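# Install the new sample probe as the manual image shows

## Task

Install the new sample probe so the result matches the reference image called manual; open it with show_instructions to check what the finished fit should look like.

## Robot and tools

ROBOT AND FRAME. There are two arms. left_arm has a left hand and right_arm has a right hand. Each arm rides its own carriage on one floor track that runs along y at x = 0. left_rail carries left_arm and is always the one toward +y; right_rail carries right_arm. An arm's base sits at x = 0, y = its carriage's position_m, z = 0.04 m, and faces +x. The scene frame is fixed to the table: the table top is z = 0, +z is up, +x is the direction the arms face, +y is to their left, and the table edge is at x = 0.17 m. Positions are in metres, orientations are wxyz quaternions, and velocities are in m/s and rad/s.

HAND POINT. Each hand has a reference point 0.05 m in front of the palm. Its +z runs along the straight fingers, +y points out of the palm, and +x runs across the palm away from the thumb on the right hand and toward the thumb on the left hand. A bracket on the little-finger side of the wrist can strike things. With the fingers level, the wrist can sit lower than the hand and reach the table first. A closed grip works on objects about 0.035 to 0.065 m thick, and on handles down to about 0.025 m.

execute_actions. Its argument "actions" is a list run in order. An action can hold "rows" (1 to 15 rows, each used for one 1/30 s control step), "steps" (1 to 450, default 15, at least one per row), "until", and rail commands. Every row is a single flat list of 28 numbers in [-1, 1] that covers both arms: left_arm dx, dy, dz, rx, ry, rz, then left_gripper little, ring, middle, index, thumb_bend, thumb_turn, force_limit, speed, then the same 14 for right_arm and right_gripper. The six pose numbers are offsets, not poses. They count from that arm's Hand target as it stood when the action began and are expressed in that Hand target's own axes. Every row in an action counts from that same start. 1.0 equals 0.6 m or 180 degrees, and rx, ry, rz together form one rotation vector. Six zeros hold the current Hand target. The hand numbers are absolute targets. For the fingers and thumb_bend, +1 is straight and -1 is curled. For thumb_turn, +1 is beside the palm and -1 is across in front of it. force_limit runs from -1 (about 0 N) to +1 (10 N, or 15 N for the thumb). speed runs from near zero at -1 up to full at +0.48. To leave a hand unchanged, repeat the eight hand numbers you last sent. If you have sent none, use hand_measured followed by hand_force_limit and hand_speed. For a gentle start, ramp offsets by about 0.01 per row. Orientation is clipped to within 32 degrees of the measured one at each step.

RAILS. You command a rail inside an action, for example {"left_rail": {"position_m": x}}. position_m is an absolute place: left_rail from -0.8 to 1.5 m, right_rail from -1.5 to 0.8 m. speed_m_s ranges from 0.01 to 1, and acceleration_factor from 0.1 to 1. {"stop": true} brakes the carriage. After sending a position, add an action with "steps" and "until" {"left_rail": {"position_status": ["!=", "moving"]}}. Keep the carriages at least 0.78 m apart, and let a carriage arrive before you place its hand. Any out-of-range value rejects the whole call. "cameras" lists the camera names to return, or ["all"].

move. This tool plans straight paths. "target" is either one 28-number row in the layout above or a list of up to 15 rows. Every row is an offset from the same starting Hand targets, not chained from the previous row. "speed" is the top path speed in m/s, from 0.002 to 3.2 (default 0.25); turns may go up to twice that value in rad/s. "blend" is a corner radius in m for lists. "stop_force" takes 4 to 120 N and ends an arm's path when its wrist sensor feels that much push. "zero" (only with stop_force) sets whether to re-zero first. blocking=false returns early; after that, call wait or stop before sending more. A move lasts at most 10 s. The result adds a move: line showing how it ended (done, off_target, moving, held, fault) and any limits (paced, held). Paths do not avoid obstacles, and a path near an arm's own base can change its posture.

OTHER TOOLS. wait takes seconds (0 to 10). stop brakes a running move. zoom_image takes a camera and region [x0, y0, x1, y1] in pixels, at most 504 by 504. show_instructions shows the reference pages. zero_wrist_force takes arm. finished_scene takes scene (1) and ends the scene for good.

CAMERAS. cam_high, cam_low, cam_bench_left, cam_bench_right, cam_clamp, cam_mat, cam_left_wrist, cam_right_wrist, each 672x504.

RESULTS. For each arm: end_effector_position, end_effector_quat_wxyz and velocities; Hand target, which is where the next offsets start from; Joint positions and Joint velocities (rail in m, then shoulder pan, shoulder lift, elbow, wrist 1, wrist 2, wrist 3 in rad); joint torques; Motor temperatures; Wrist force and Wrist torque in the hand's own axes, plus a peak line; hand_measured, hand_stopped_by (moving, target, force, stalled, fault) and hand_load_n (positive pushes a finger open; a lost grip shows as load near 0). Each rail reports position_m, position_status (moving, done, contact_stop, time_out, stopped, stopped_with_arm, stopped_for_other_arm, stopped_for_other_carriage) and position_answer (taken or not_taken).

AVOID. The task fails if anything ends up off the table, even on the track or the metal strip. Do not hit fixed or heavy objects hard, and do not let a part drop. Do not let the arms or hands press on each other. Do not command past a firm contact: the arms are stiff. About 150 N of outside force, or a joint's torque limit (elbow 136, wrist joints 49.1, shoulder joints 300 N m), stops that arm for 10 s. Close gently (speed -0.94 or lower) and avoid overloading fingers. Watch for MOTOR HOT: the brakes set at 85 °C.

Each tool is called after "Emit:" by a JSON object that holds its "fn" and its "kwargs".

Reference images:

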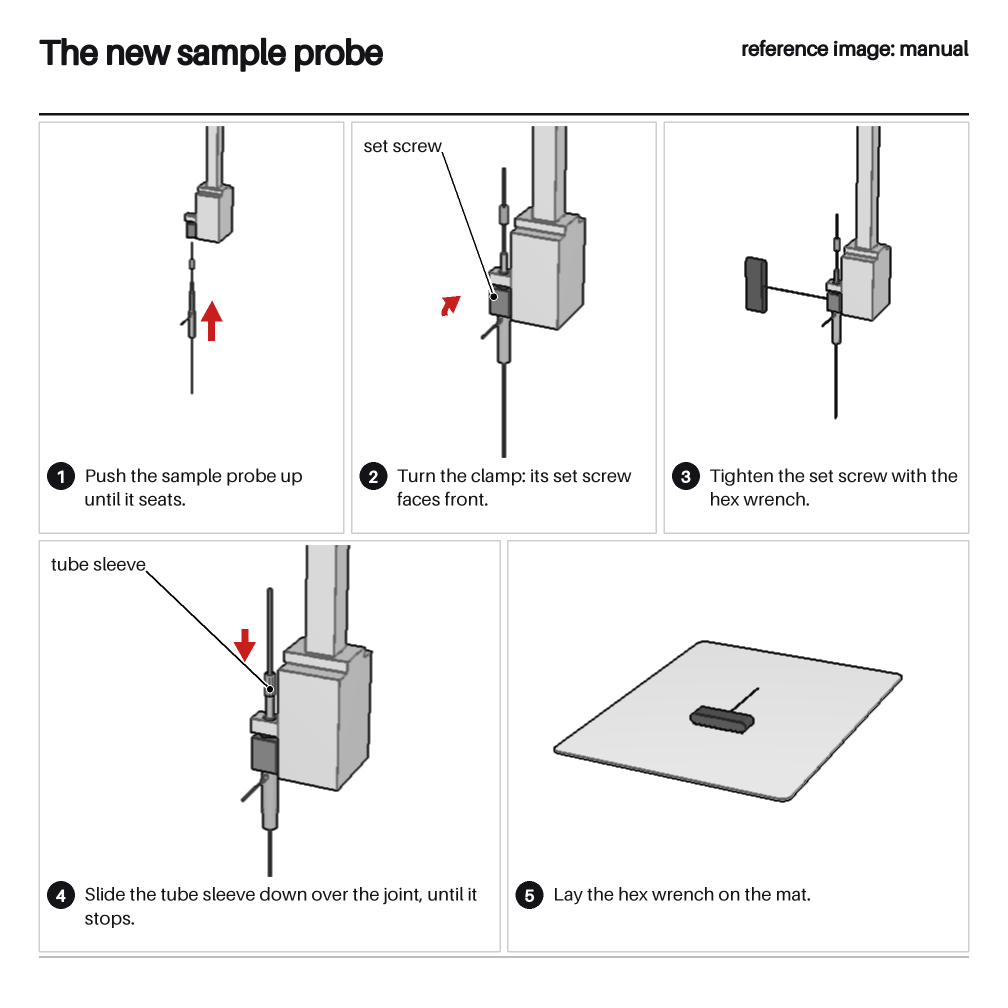

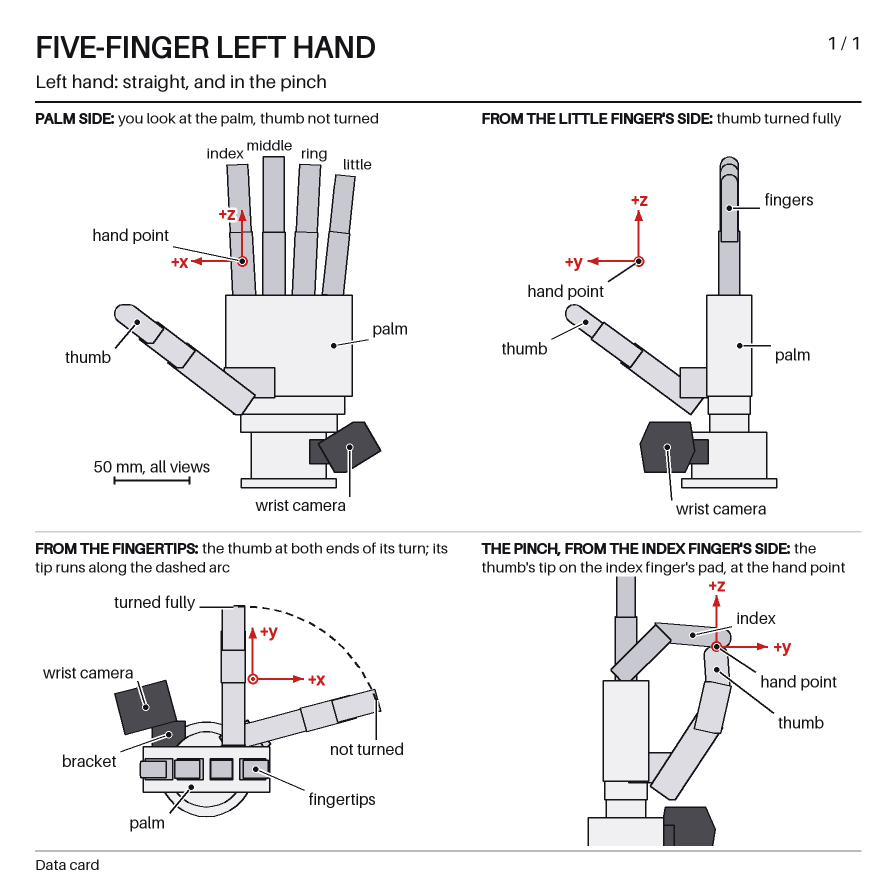

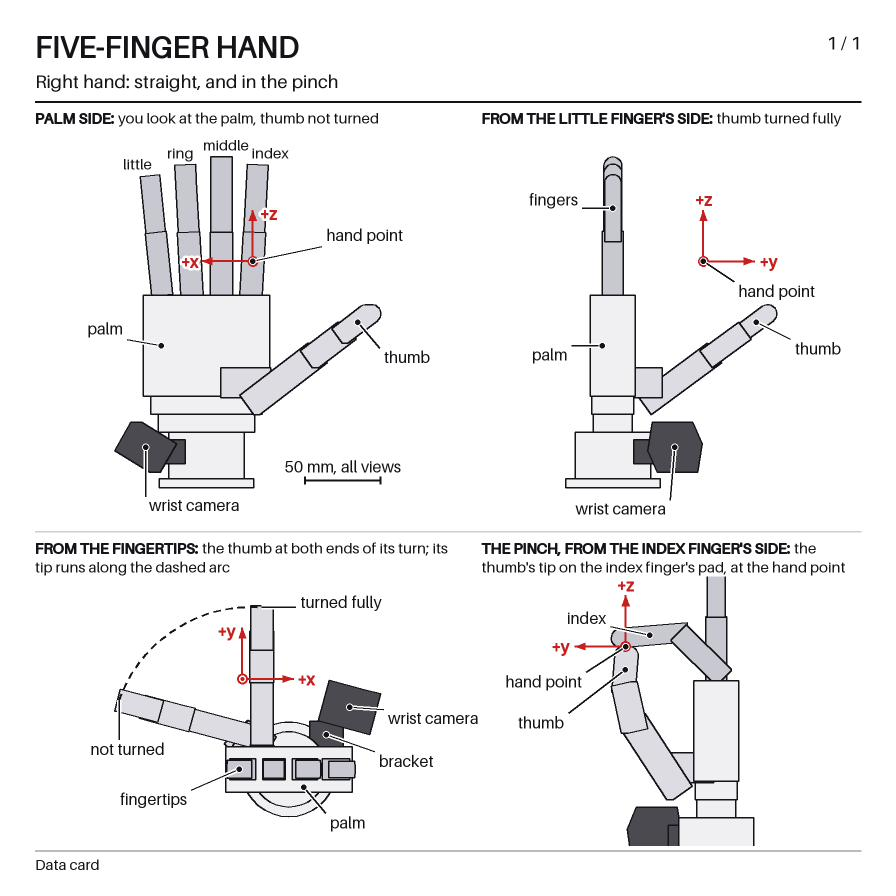

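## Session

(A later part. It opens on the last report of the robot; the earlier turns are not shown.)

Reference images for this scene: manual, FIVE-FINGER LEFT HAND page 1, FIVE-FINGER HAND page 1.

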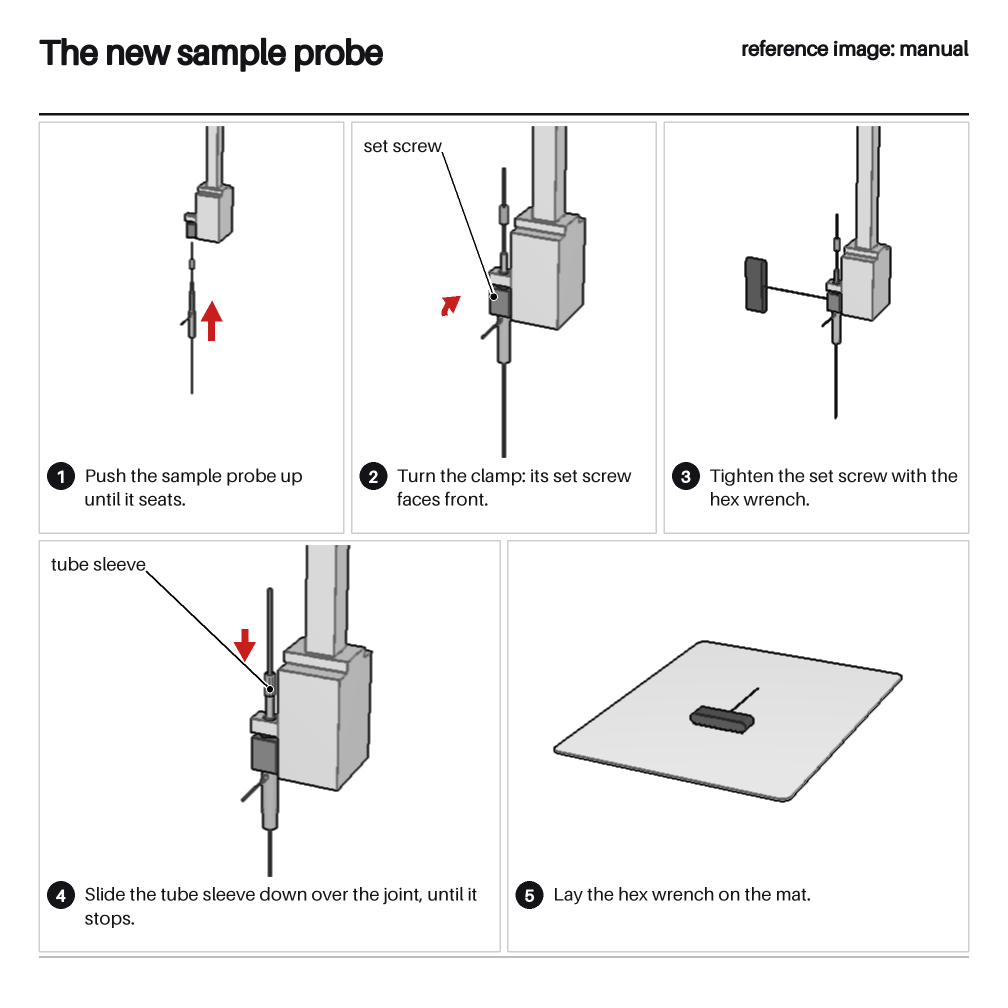

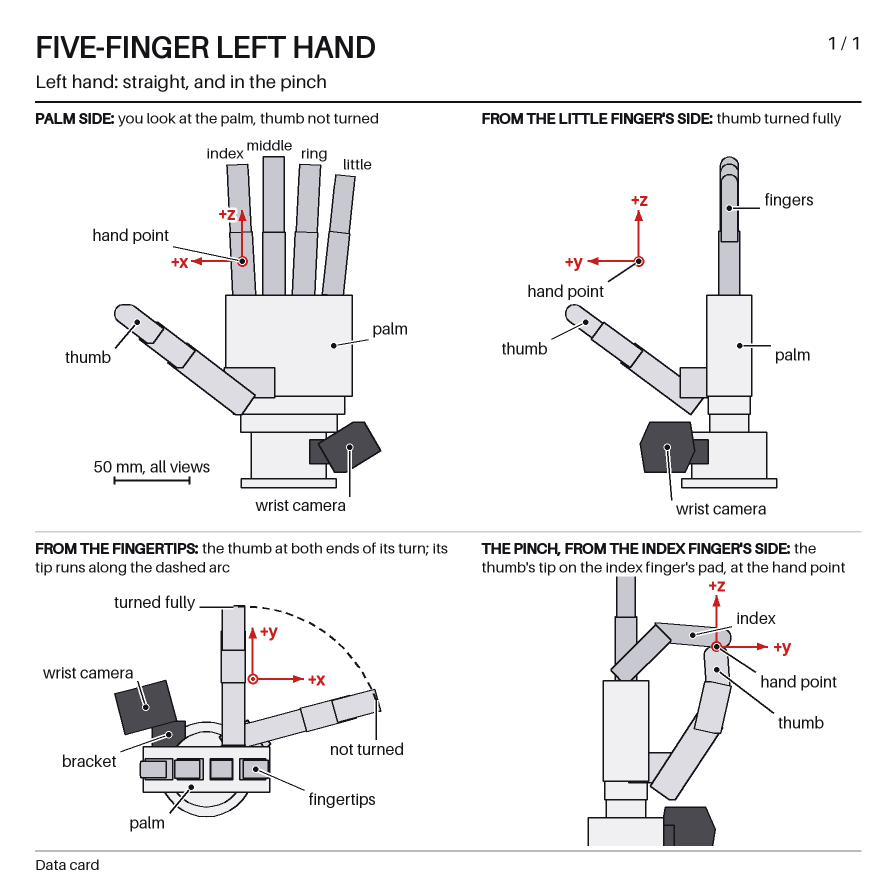

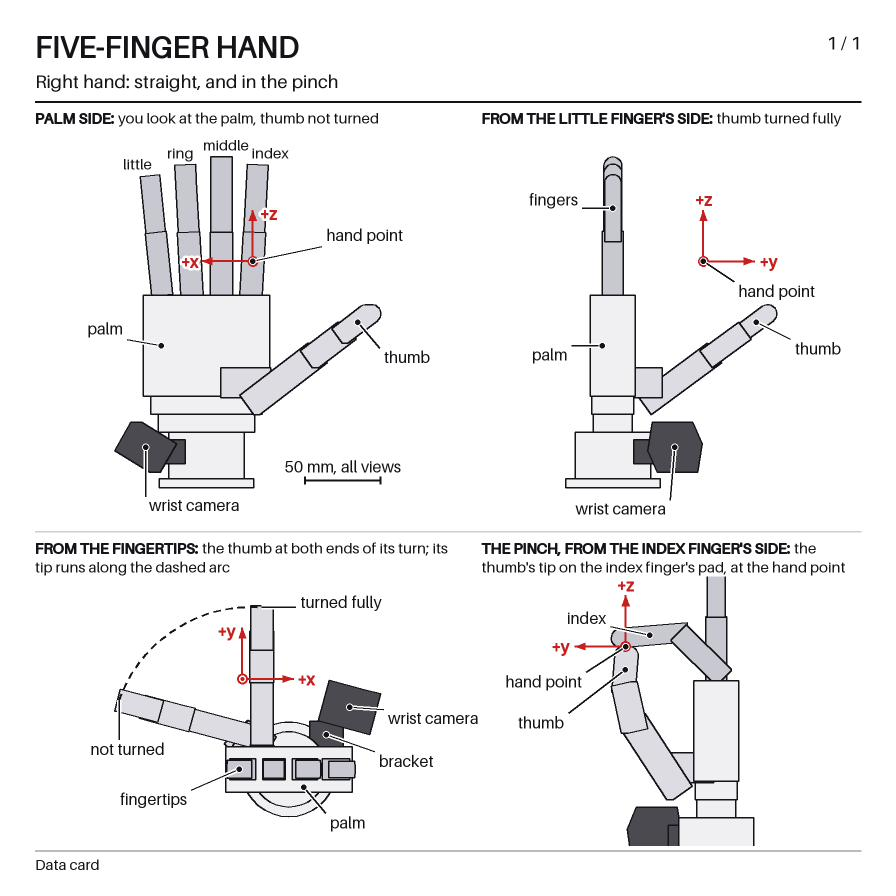

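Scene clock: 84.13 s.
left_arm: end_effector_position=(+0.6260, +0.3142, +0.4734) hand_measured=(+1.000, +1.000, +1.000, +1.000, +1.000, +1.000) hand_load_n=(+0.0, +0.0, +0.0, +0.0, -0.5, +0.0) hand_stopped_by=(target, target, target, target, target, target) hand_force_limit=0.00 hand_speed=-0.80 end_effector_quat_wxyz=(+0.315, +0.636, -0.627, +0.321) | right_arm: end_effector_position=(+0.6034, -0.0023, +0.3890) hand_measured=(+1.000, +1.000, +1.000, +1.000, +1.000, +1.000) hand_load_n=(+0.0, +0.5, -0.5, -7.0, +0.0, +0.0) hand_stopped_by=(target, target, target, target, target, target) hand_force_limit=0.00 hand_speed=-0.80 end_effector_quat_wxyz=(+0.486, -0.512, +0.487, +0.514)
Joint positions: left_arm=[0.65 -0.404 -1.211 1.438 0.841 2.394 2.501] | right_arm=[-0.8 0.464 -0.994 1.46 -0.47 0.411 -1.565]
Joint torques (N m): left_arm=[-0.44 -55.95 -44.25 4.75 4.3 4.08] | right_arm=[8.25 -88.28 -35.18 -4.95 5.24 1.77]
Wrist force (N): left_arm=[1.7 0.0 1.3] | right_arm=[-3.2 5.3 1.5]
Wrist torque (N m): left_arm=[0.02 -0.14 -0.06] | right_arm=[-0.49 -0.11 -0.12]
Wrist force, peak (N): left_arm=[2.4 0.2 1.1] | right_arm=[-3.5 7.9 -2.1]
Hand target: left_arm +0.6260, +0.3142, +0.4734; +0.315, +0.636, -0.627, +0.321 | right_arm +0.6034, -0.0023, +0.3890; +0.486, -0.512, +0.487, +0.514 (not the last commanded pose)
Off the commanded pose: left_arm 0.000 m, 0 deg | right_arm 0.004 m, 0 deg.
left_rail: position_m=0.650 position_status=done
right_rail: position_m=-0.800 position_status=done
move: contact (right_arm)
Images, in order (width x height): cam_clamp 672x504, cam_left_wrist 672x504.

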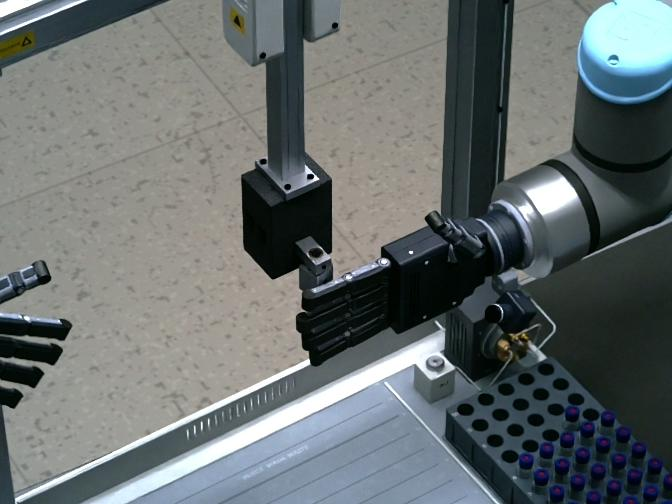

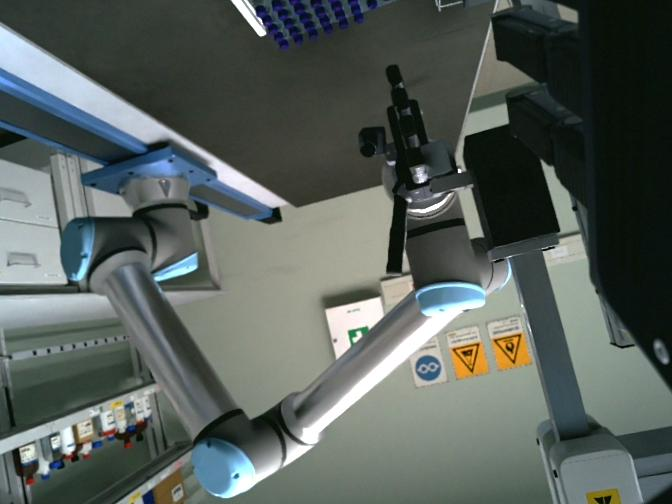

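Emit:
{"fn": "move", "kwargs": {"target": [0,0,0,0,0,0,1,1,1,1,1,1,0,-0.8, 0,-0.008,0,0,0,0,1,1,1,1,1,1,0,-0.8], "speed": 0.01, "stop_force": 10, "cameras": ["cam_clamp","cam_left_wrist"]}}

Emit:
{"fn": "zoom_image", "kwargs": {"camera": "cam_clamp", "region": [280, 225, 360, 305]}}

Emit:
{"fn": "zoom_image", "kwargs": {"camera": "cam_left_wrist", "region": [390, 130, 480, 210]}}

Scene clock: 85.97 s.
left_arm: end_effector_position=(+0.6260, +0.3142, +0.4734) hand_measured=(+1.000, +1.000, +1.000, +1.000, +1.000, +1.000) hand_load_n=(+0.0, +0.0, +0.0, +0.0, +0.0, +0.0) hand_stopped_by=(target, target, target, target, target, target) hand_force_limit=0.00 hand_speed=-0.80 end_effector_quat_wxyz=(+0.315, +0.636, -0.627, +0.321) | right_arm: end_effector_position=(+0.6047, -0.0021, +0.3890) hand_measured=(+1.000, +1.000, +1.000, +0.998, +1.000, +1.000) hand_load_n=(+0.0, +0.0, +0.0, -20.0, +0.0, +0.0) hand_stopped_by=(target, target, target, target, target, target) hand_force_limit=0.00 hand_speed=-0.80 end_effector_quat_wxyz=(+0.486, -0.512, +0.487, +0.514)
Joint positions: left_arm=[0.65 -0.404 -1.211 1.438 0.841 2.394 2.501] | right_arm=[-0.8 0.464 -0.992 1.457 -0.469 0.41 -1.565]
Joint torques (N m): left_arm=[-3.28 -55.85 -42.69 4.99 4.27 3.6] | right_arm=[-1.95 -86.96 -37.6 -5.46 8.6 1.37]
Wrist force (N): left_arm=[2.1 0.2 1.4] | right_arm=[-3.4 14.9 3.9]
Wrist torque (N m): left_arm=[0.04 -0.18 -0.05] | right_arm=[-1.12 -0.08 -0.13]
Wrist force, peak (N): left_arm=[2.4 0.2 1.4] | right_arm=[-3.2 17.7 1.0]
Hand target: left_arm +0.6260, +0.3142, +0.4734; +0.315, +0.636, -0.627, +0.321 | right_arm +0.6047, -0.0021, +0.3890; +0.486, -0.512, +0.487, +0.514 (not the last commanded pose)
Off the commanded pose: left_arm 0.000 m, 0 deg | right_arm 0.003 m, 0 deg.
left_rail: position_m=0.650 position_status=done
right_rail: position_m=-0.800 position_status=done
move: contact (right_arm)
Images, in order (width x height): cam_clamp 672x504, cam_left_wrist 672x504.

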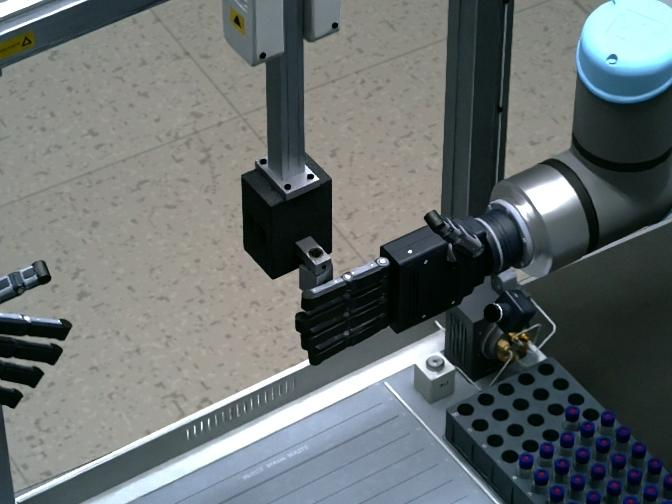

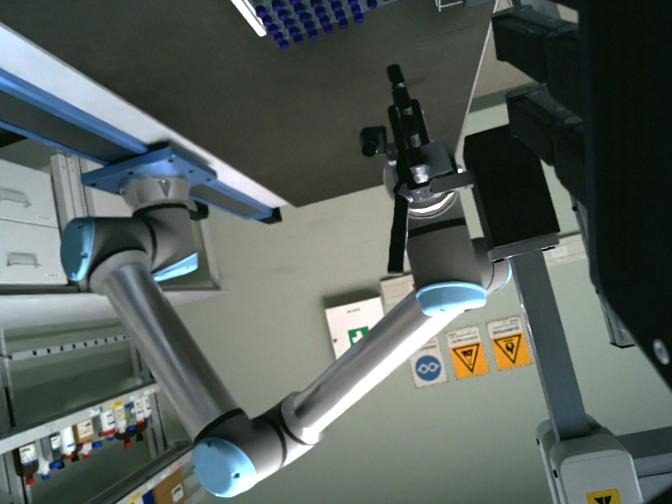

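Scaled by 6.300 from the camera's 672x504 image, which has a finer 960x720 frame.

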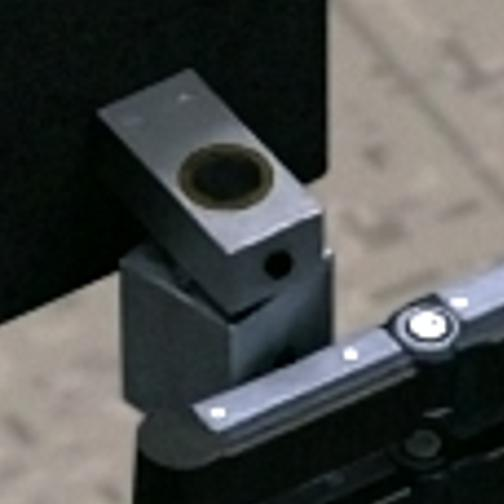

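Scaled by 5.600 from the camera's 672x504 image, which has a finer 960x720 frame.

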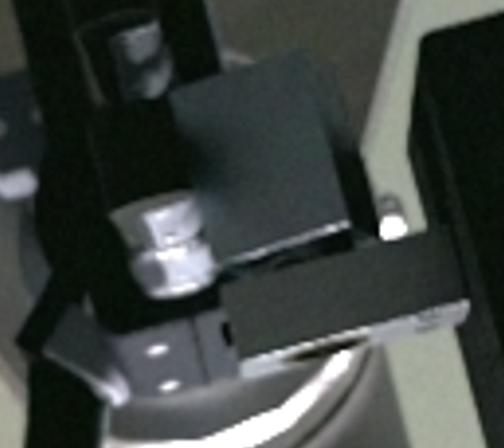

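Emit:
{"fn": "move", "kwargs": {"target": [[0,0,0,0,0,0,1,1,1,1,1,1,0,-0.8, 0,0.2015,-0.022,0,0,0,1,1,1,1,1,1,0,-0.8],[0,0,0,0,0,0,1,1,1,1,1,1,0,-0.8, -0.185,0.3683,-0.4768,0.2808,0.4408,-0.2808,1,1,1,1,1,1,0,-0.8]], "speed": 0.3, "blend": [0.03,0], "cameras": ["cam_clamp","cam_high","cam_right_wrist","cam_left_wrist"]}}

Emit:
{"fn": "zoom_image", "kwargs": {"camera": "cam_clamp", "region": [280, 225, 360, 305]}}

Scene clock: 92.13 s.
left_arm: end_effector_position=(+0.6260, +0.3142, +0.4734) hand_measured=(+1.000, +1.000, +1.000, +1.000, +1.000, +1.000) hand_load_n=(+0.0, +0.0, +0.0, +0.0, +0.0, +0.0) hand_stopped_by=(target, target, target, target, target, target) hand_force_limit=0.00 hand_speed=-0.80 end_effector_quat_wxyz=(+0.315, +0.636, -0.627, +0.321) | right_arm: end_effector_position=(+0.3997, -0.2998, +0.5001) hand_measured=(+1.000, +1.000, +1.000, +1.000, +1.000, +1.000) hand_load_n=(+0.0, +0.0, +0.0, +0.0, +0.0, +0.0) hand_stopped_by=(target, target, target, target, target, target) hand_force_limit=0.00 hand_speed=-0.80 end_effector_quat_wxyz=(-0.390, +0.612, -0.581, +0.368)
Joint positions: left_arm=[0.65 -0.404 -1.211 1.438 0.841 2.394 2.501] | right_arm=[-0.8 0.825 -1.637 1.749 0.468 2.254 -2.748]
Joint torques (N m): left_arm=[3.62 -56.75 -44.6 4.44 4.44 4.03] | right_arm=[9.88 -21.23 -36.51 -2.91 4.27 -4.13]
Wrist force (N): left_arm=[1.9 -0.2 1.3] | right_arm=[-1.6 -1.9 1.4]
Wrist torque (N m): left_arm=[-0.02 -0.15 -0.05] | right_arm=[-0.06 0.12 -0.04]
Wrist force, peak (N): left_arm=[2.3 0.2 1.5] | right_arm=[-3.9 14.9 3.9]
Hand target: left_arm +0.6260, +0.3142, +0.4734; +0.315, +0.636, -0.627, +0.321 | right_arm +0.3997, -0.2998, +0.5001; -0.390, +0.612, -0.581, +0.369
Off the commanded pose: left_arm 0.000 m, 0 deg | right_arm 0.000 m, 0 deg.
left_rail: position_m=0.650 position_status=done
right_rail: position_m=-0.800 position_status=done
move: done
Images, in order (width x height): cam_high 672x504, cam_clamp 672x504, cam_left_wrist 672x504, cam_right_wrist 672x504.

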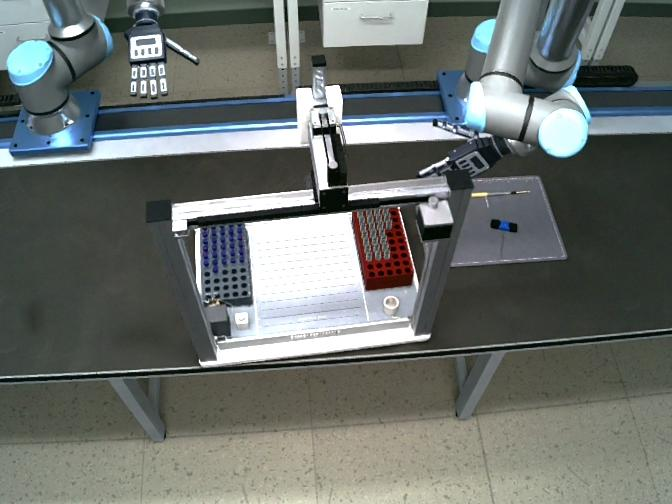

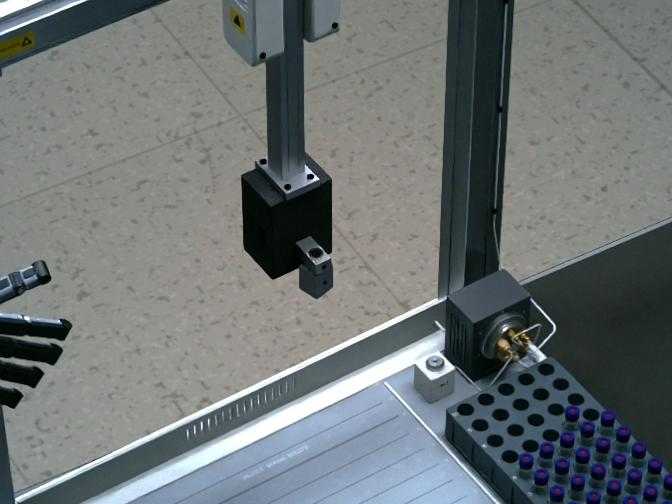

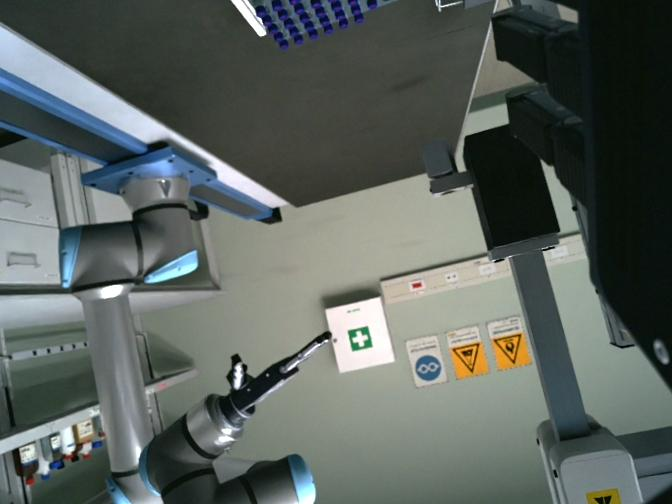

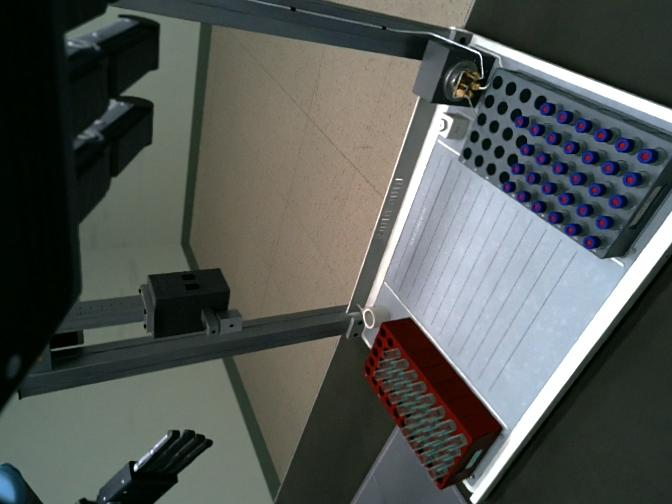

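Scaled by 6.300 from the camera's 672x504 image, which has a finer 960x720 frame.

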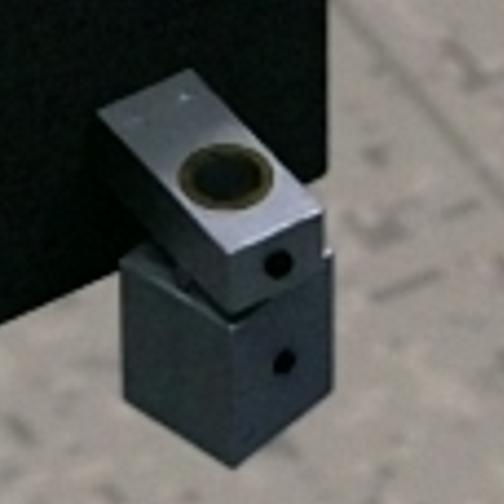

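Emit:
{"fn": "execute_actions", "kwargs": {"actions": [{"left_rail":{"position_m":1.3},"steps":30},{"right_rail":{"position_m":-0.05},"steps":200,"until":{"all":{"status":"ended"}}}], "cameras": ["cam_mat","cam_high","cam_right_wrist"]}}

Scene clock: 95.23 s.
left_arm: end_effector_position=(+0.6260, +0.9642, +0.4735) hand_measured=(+1.000, +1.000, +1.000, +1.000, +1.000, +1.000) hand_load_n=(+0.0, -0.5, +0.0, +0.0, +0.0, +0.0) hand_stopped_by=(target, target, target, target, target, target) hand_force_limit=0.00 hand_speed=-0.80 end_effector_quat_wxyz=(+0.315, +0.636, -0.627, +0.321) | right_arm: end_effector_position=(+0.3997, +0.4502, +0.5001) hand_measured=(+1.000, +1.000, +1.000, +1.000, +1.000, +1.000) hand_load_n=(+0.0, +0.0, -0.5, +0.0, +0.0, +0.0) hand_stopped_by=(target, target, target, target, target, target) hand_force_limit=0.00 hand_speed=-0.80 end_effector_quat_wxyz=(-0.390, +0.612, -0.581, +0.369)
Joint positions: left_arm=[1.3 -0.404 -1.211 1.438 0.841 2.394 2.501] | right_arm=[-0.05 0.825 -1.637 1.749 0.467 2.254 -2.748]
Joint torques (N m): left_arm=[-10.31 -77.94 -35.75 2.48 1.26 3.63] | right_arm=[-5.4 -41.6 -46.44 1.28 -2.06 -3.83]
Wrist force (N): left_arm=[2.0 -0.2 1.2] | right_arm=[-1.3 -1.7 2.0]
Wrist torque (N m): left_arm=[0.00 -0.18 -0.05] | right_arm=[-0.07 0.06 -0.02]
Wrist force, peak (N): left_arm=[3.6 0.2 2.7] | right_arm=[-3.2 -1.9 1.8]
Hand target: left_arm +0.6260, +0.9642, +0.4734; +0.315, +0.636, -0.627, +0.321 | right_arm +0.3997, +0.4502, +0.5001; -0.390, +0.612, -0.581, +0.369
Off the commanded pose: left_arm 0.000 m, 0 deg | right_arm 0.000 m, 0 deg.
left_rail: position_m=1.300 position_status=done
right_rail: position_m=-0.050 position_status=done
Images, in order (width x height): cam_high 672x504, cam_mat 672x504, cam_right_wrist 672x504.

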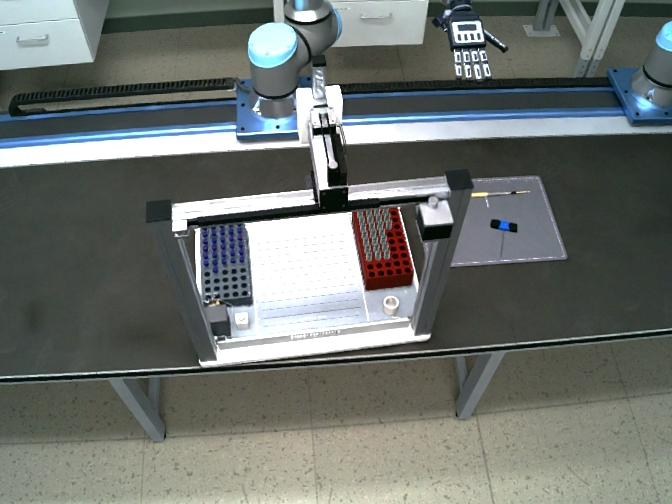

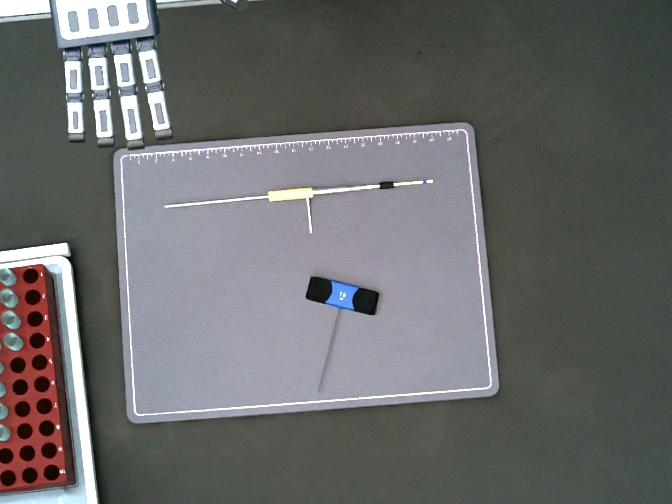

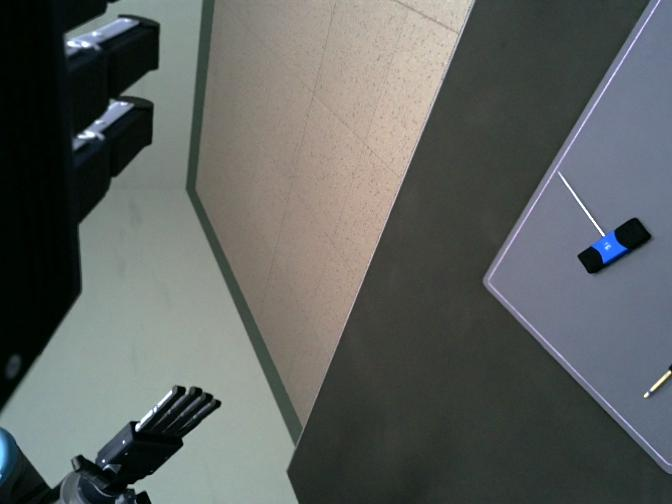

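Emit:
{"fn": "move", "kwargs": {"target": [0,0,0,0,0,0,1,1,1,1,1,1,0,-0.8, -0.0859,0.4422,0.1568,0,0.01535,0.0072,1,1,1,1,1,1,0,-0.8], "speed": 0.25, "cameras": ["cam_mat","cam_right_wrist"]}}

Scene clock: 97.57 s.
left_arm: end_effector_position=(+0.6260, +0.9642, +0.4734) hand_measured=(+1.000, +1.000, +1.000, +1.000, +1.000, +1.000) hand_load_n=(+0.0, +0.0, +0.0, +0.0, +0.0, +0.0) hand_stopped_by=(target, target, target, target, target, target) hand_force_limit=0.00 hand_speed=-0.80 end_effector_quat_wxyz=(+0.315, +0.636, -0.627, +0.321) | right_arm: end_effector_position=(+0.3695, +0.5006, +0.2200) hand_measured=(+1.000, +1.000, +1.000, +1.000, +1.000, +1.000) hand_load_n=(+0.0, +0.0, +0.0, +0.0, +0.0, +0.0) hand_stopped_by=(target, target, target, target, target, target) hand_force_limit=0.00 hand_speed=-0.80 end_effector_quat_wxyz=(-0.380, +0.597, -0.597, +0.379)
Joint positions: left_arm=[1.3 -0.404 -1.211 1.438 0.841 2.394 2.501] | right_arm=[-0.05 0.957 -1.36 1.995 0.048 2.403 -2.599]
Joint torques (N m): left_arm=[-11.21 -79.59 -29.68 0.3 -0.97 3.55] | right_arm=[13.38 -34.45 -27.32 -2.03 4.82 3.52]
Wrist force (N): left_arm=[1.6 0.0 1.3] | right_arm=[-0.2 -1.1 2.7]
Wrist torque (N m): left_arm=[0.01 -0.12 -0.07] | right_arm=[-0.04 -0.17 -0.27]
Wrist force, peak (N): left_arm=[2.5 -0.3 1.2] | right_arm=[-1.3 -3.7 1.0]
Hand target: left_arm +0.6260, +0.9642, +0.4734; +0.315, +0.636, -0.627, +0.321 | right_arm +0.3694, +0.5006, +0.2200; -0.380, +0.597, -0.597, +0.379
Off the commanded pose: left_arm 0.000 m, 0 deg | right_arm 0.000 m, 0 deg.
left_rail: position_m=1.300 position_status=done
right_rail: position_m=-0.050 position_status=done
move: done
Images, in order (width x height): cam_mat 672x504, cam_right_wrist 672x504.

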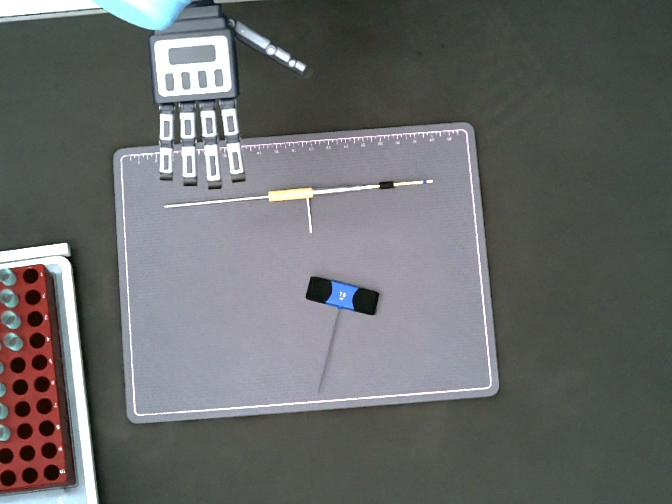

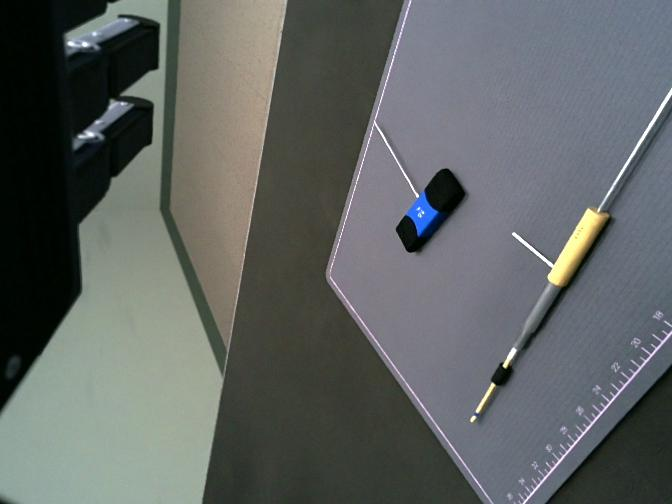

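Emit:
{"fn": "move", "kwargs": {"target": [0,0,0,0,0,0,1,1,1,1,1,1,0,-0.8, -0.0933,0.1427,0.1675,0,0,0,1,1,-0.1,-0.1,0.45,-1,0,-0.2], "speed": 0.15, "cameras": ["cam_mat","cam_right_wrist"]}}

Emit:
{"fn": "zoom_image", "kwargs": {"camera": "cam_mat", "region": [200, 110, 400, 260]}}

Scene clock: 101.60 s.
left_arm: end_effector_position=(+0.6260, +0.9642, +0.4734) hand_measured=(+1.000, +1.000, +1.000, +1.000, +1.000, +1.000) hand_load_n=(+0.0, +0.0, +0.0, +0.0, +0.0, -0.5) hand_stopped_by=(target, target, target, target, target, target) hand_force_limit=0.00 hand_speed=-0.80 end_effector_quat_wxyz=(+0.315, +0.636, -0.627, +0.321) | right_arm: end_effector_position=(+0.4240, +0.5567, +0.0999) hand_measured=(+1.000, +1.000, -0.100, -0.100, +0.450, -1.000) hand_load_n=(+0.0, +0.0, +0.0, +0.5, +0.0, +0.0) hand_stopped_by=(target, target, target, target, target, target) hand_force_limit=0.00 hand_speed=-0.20 end_effector_quat_wxyz=(-0.380, +0.597, -0.597, +0.379)
Joint positions: left_arm=[1.3 -0.404 -1.211 1.438 0.841 2.394 2.501] | right_arm=[-0.05 0.936 -1.125 1.929 -0.135 2.387 -2.618]
Joint torques (N m): left_arm=[-12.14 -80.45 -29.48 0.45 -1.09 2.78] | right_arm=[-8.72 -50.21 -36.12 -2.56 -2.72 -4.07]
Wrist force (N): left_arm=[2.3 -0.2 1.4] | right_arm=[-1.2 -1.4 2.7]
Wrist torque (N m): left_arm=[-0.03 -0.22 -0.02] | right_arm=[0.03 -0.06 -0.03]
Wrist force, peak (N): left_arm=[2.5 0.1 1.2] | right_arm=[-1.5 -0.8 3.8]
Hand target: left_arm +0.6260, +0.9642, +0.4734; +0.315, +0.636, -0.627, +0.321 | right_arm +0.4240, +0.5567, +0.0999; -0.380, +0.597, -0.597, +0.379
Off the commanded pose: left_arm 0.000 m, 0 deg | right_arm 0.000 m, 0 deg.
left_rail: position_m=1.300 position_status=done
right_rail: position_m=-0.050 position_status=done
move: done
Images, in order (width x height): cam_mat 672x504, cam_right_wrist 672x504.

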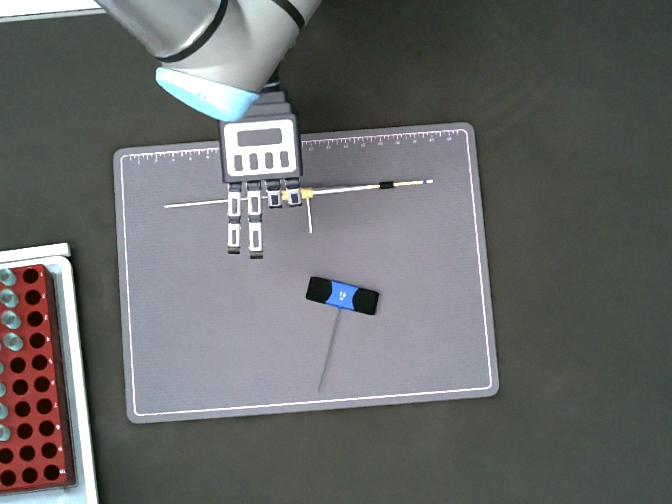

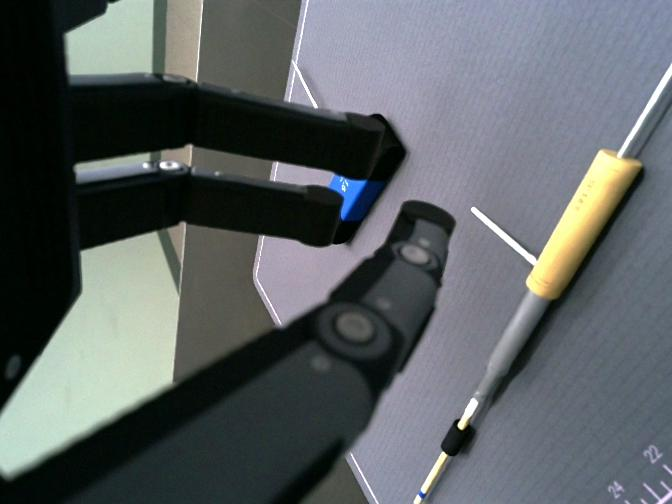

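Scaled by 2.520 from the camera's 672x504 image, which has a finer 960x720 frame.

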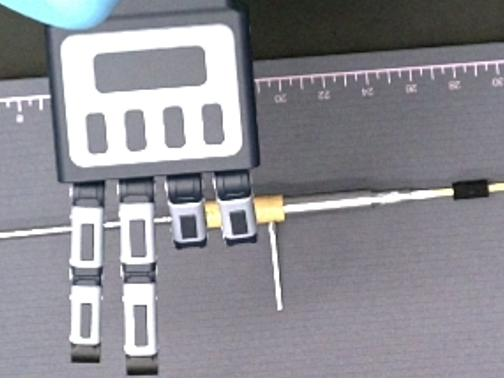

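Emit:
{"fn": "move", "kwargs": {"target": [0,0,0,0,0,0,1,1,1,1,1,1,0,-0.8, 0,0.0755,0.0352,0,0,0,1,1,1,-0.1,0.45,-1,0,-0.2], "speed": 0.1, "cameras": ["cam_mat","cam_right_wrist"]}}

Emit:
{"fn": "zoom_image", "kwargs": {"camera": "cam_mat", "region": [220, 120, 370, 240]}}

Scene clock: 104.10 s.
left_arm: end_effector_position=(+0.6260, +0.9642, +0.4734) hand_measured=(+1.000, +1.000, +1.000, +1.000, +1.000, +1.000) hand_load_n=(+0.0, +0.0, +0.0, +0.0, -0.5, +0.0) hand_stopped_by=(target, target, target, target, target, target) hand_force_limit=0.00 hand_speed=-0.80 end_effector_quat_wxyz=(+0.315, +0.636, -0.627, +0.321) | right_arm: end_effector_position=(+0.4239, +0.5568, +0.0499) hand_measured=(+1.000, +1.000, +1.000, -0.100, +0.450, -1.000) hand_load_n=(+0.0, -0.5, +0.0, +0.0, +0.5, +0.0) hand_stopped_by=(target, target, target, target, target, target) hand_force_limit=0.00 hand_speed=-0.20 end_effector_quat_wxyz=(-0.380, +0.597, -0.597, +0.379)
Joint positions: left_arm=[1.3 -0.404 -1.211 1.438 0.841 2.394 2.501] | right_arm=[-0.05 0.936 -1.059 1.946 -0.218 2.387 -2.617]
Joint torques (N m): left_arm=[-10.89 -77.24 -29.82 0.17 -0.98 2.88] | right_arm=[11.38 -49.82 -19.74 -2.19 4.54 -2.53]
Wrist force (N): left_arm=[1.9 -0.3 1.4] | right_arm=[-1.0 -1.7 2.5]
Wrist torque (N m): left_arm=[-0.04 -0.16 -0.04] | right_arm=[0.02 -0.09 -0.14]
Wrist force, peak (N): left_arm=[2.1 0.3 1.6] | right_arm=[-1.4 -2.1 2.9]
Hand target: left_arm +0.6260, +0.9642, +0.4734; +0.315, +0.636, -0.627, +0.321 | right_arm +0.4239, +0.5568, +0.0499; -0.380, +0.597, -0.597, +0.379
Off the commanded pose: left_arm 0.000 m, 0 deg | right_arm 0.000 m, 0 deg.
left_rail: position_m=1.300 position_status=done
right_rail: position_m=-0.050 position_status=done
move: done
Images, in order (width x height): cam_mat 672x504, cam_right_wrist 672x504.

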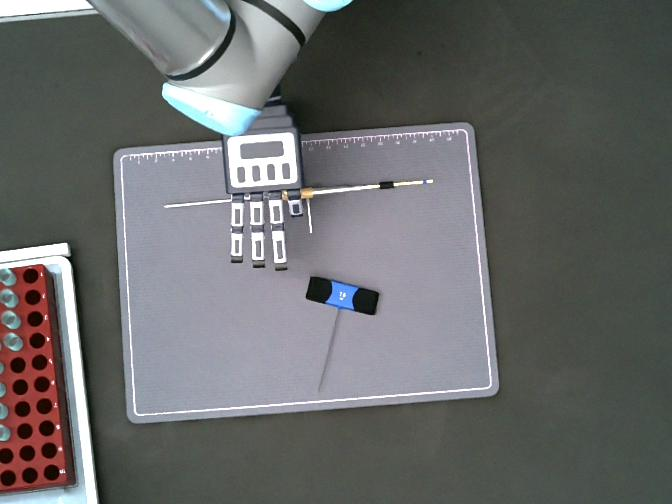

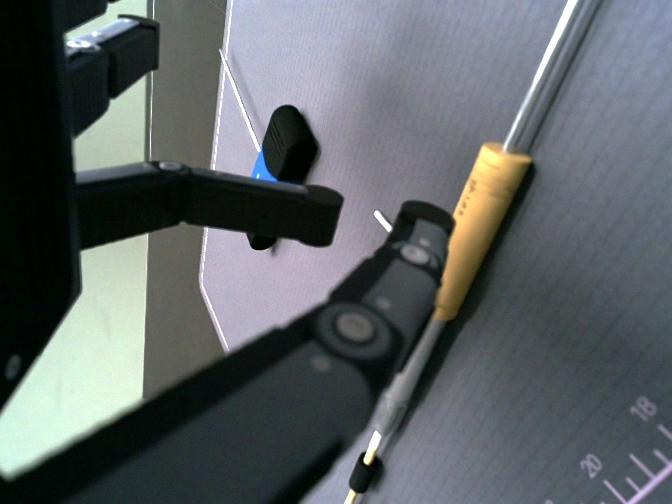

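Scaled by 3.360 from the camera's 672x504 image, which has a finer 960x720 frame.

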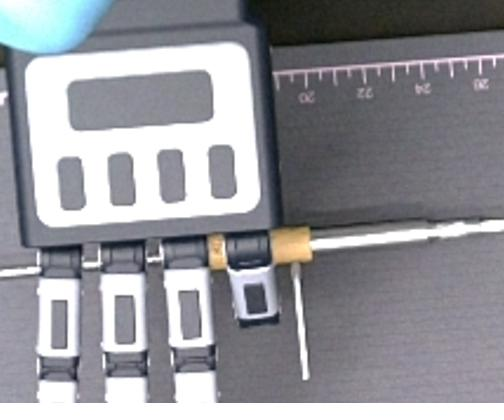

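Emit:
{"fn": "move", "kwargs": {"target": [0,0,0,0,0,0,1,1,1,1,1,1,0,-0.8, 0,0.0413,0.0101,0,0,0,1,1,1,0.0,0.6,-1,0,-0.2], "speed": 0.06, "cameras": ["cam_mat","cam_right_wrist"]}}

Emit:
{"fn": "zoom_image", "kwargs": {"camera": "cam_right_wrist", "region": [250, 120, 500, 330]}}

Scene clock: 106.37 s.
left_arm: end_effector_position=(+0.6260, +0.9642, +0.4734) hand_measured=(+1.000, +1.000, +1.000, +1.000, +1.000, +1.000) hand_load_n=(+0.0, +0.0, +0.0, +0.5, -0.5, +0.0) hand_stopped_by=(target, target, target, target, target, target) hand_force_limit=0.00 hand_speed=-0.80 end_effector_quat_wxyz=(+0.315, +0.636, -0.627, +0.321) | right_arm: end_effector_position=(+0.4189, +0.5569, +0.0250) hand_measured=(+1.000, +1.000, +1.000, +0.000, +0.600, -1.000) hand_load_n=(+0.0, +0.0, +0.0, +0.0, -2.5, -1.0) hand_stopped_by=(target, target, target, target, target, target) hand_force_limit=0.00 hand_speed=-0.20 end_effector_quat_wxyz=(-0.380, +0.597, -0.597, +0.379)
Joint positions: left_arm=[1.3 -0.404 -1.211 1.438 0.841 2.394 2.501] | right_arm=[-0.05 0.943 -1.026 1.955 -0.256 2.392 -2.611]
Joint torques (N m): left_arm=[-8.83 -80.15 -30.02 0.24 -1.09 2.2] | right_arm=[10.72 -46.71 -15.42 -2.51 3.96 3.23]
Wrist force (N): left_arm=[2.1 0.2 1.0] | right_arm=[-1.2 -8.7 -3.9]
Wrist torque (N m): left_arm=[0.06 -0.20 -0.04] | right_arm=[-0.25 0.04 -0.44]
Wrist force, peak (N): left_arm=[2.3 -0.1 1.4] | right_arm=[-1.2 -8.7 -3.9]
Hand target: left_arm +0.6260, +0.9642, +0.4734; +0.315, +0.636, -0.627, +0.321 | right_arm +0.4189, +0.5569, +0.0249; -0.380, +0.597, -0.597, +0.379
Off the commanded pose: left_arm 0.000 m, 0 deg | right_arm 0.000 m, 0 deg.
left_rail: position_m=1.300 position_status=done
right_rail: position_m=-0.050 position_status=done
move: done
Images, in order (width x height): cam_mat 672x504, cam_right_wrist 672x504.

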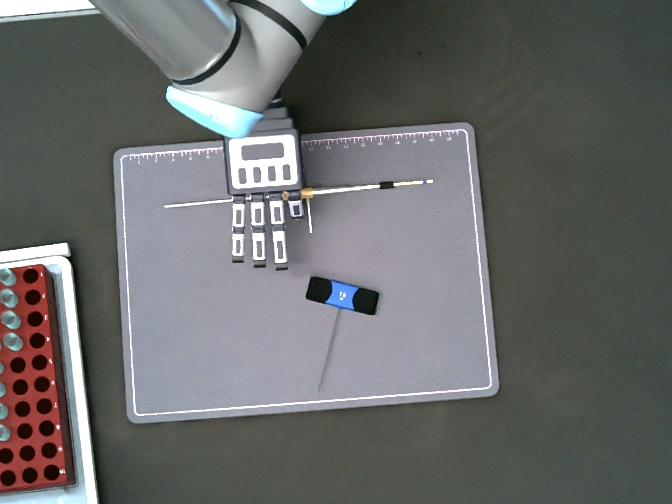

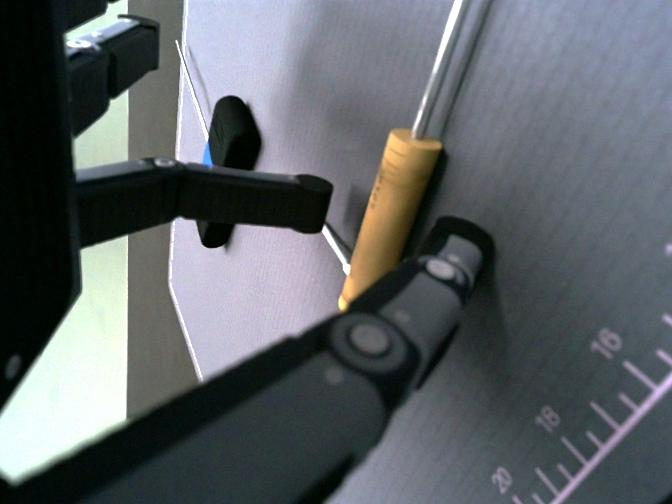

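Scaled by 2.016 from the camera's 672x504 image, which has a finer 960x720 frame.

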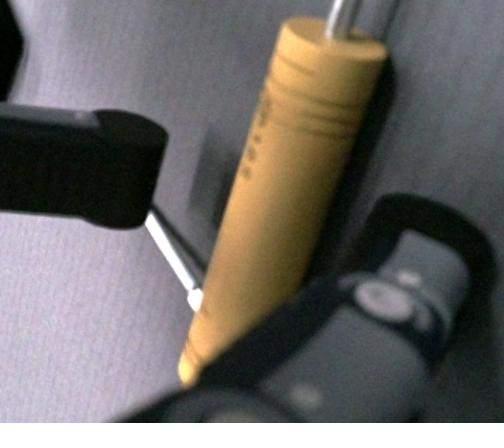

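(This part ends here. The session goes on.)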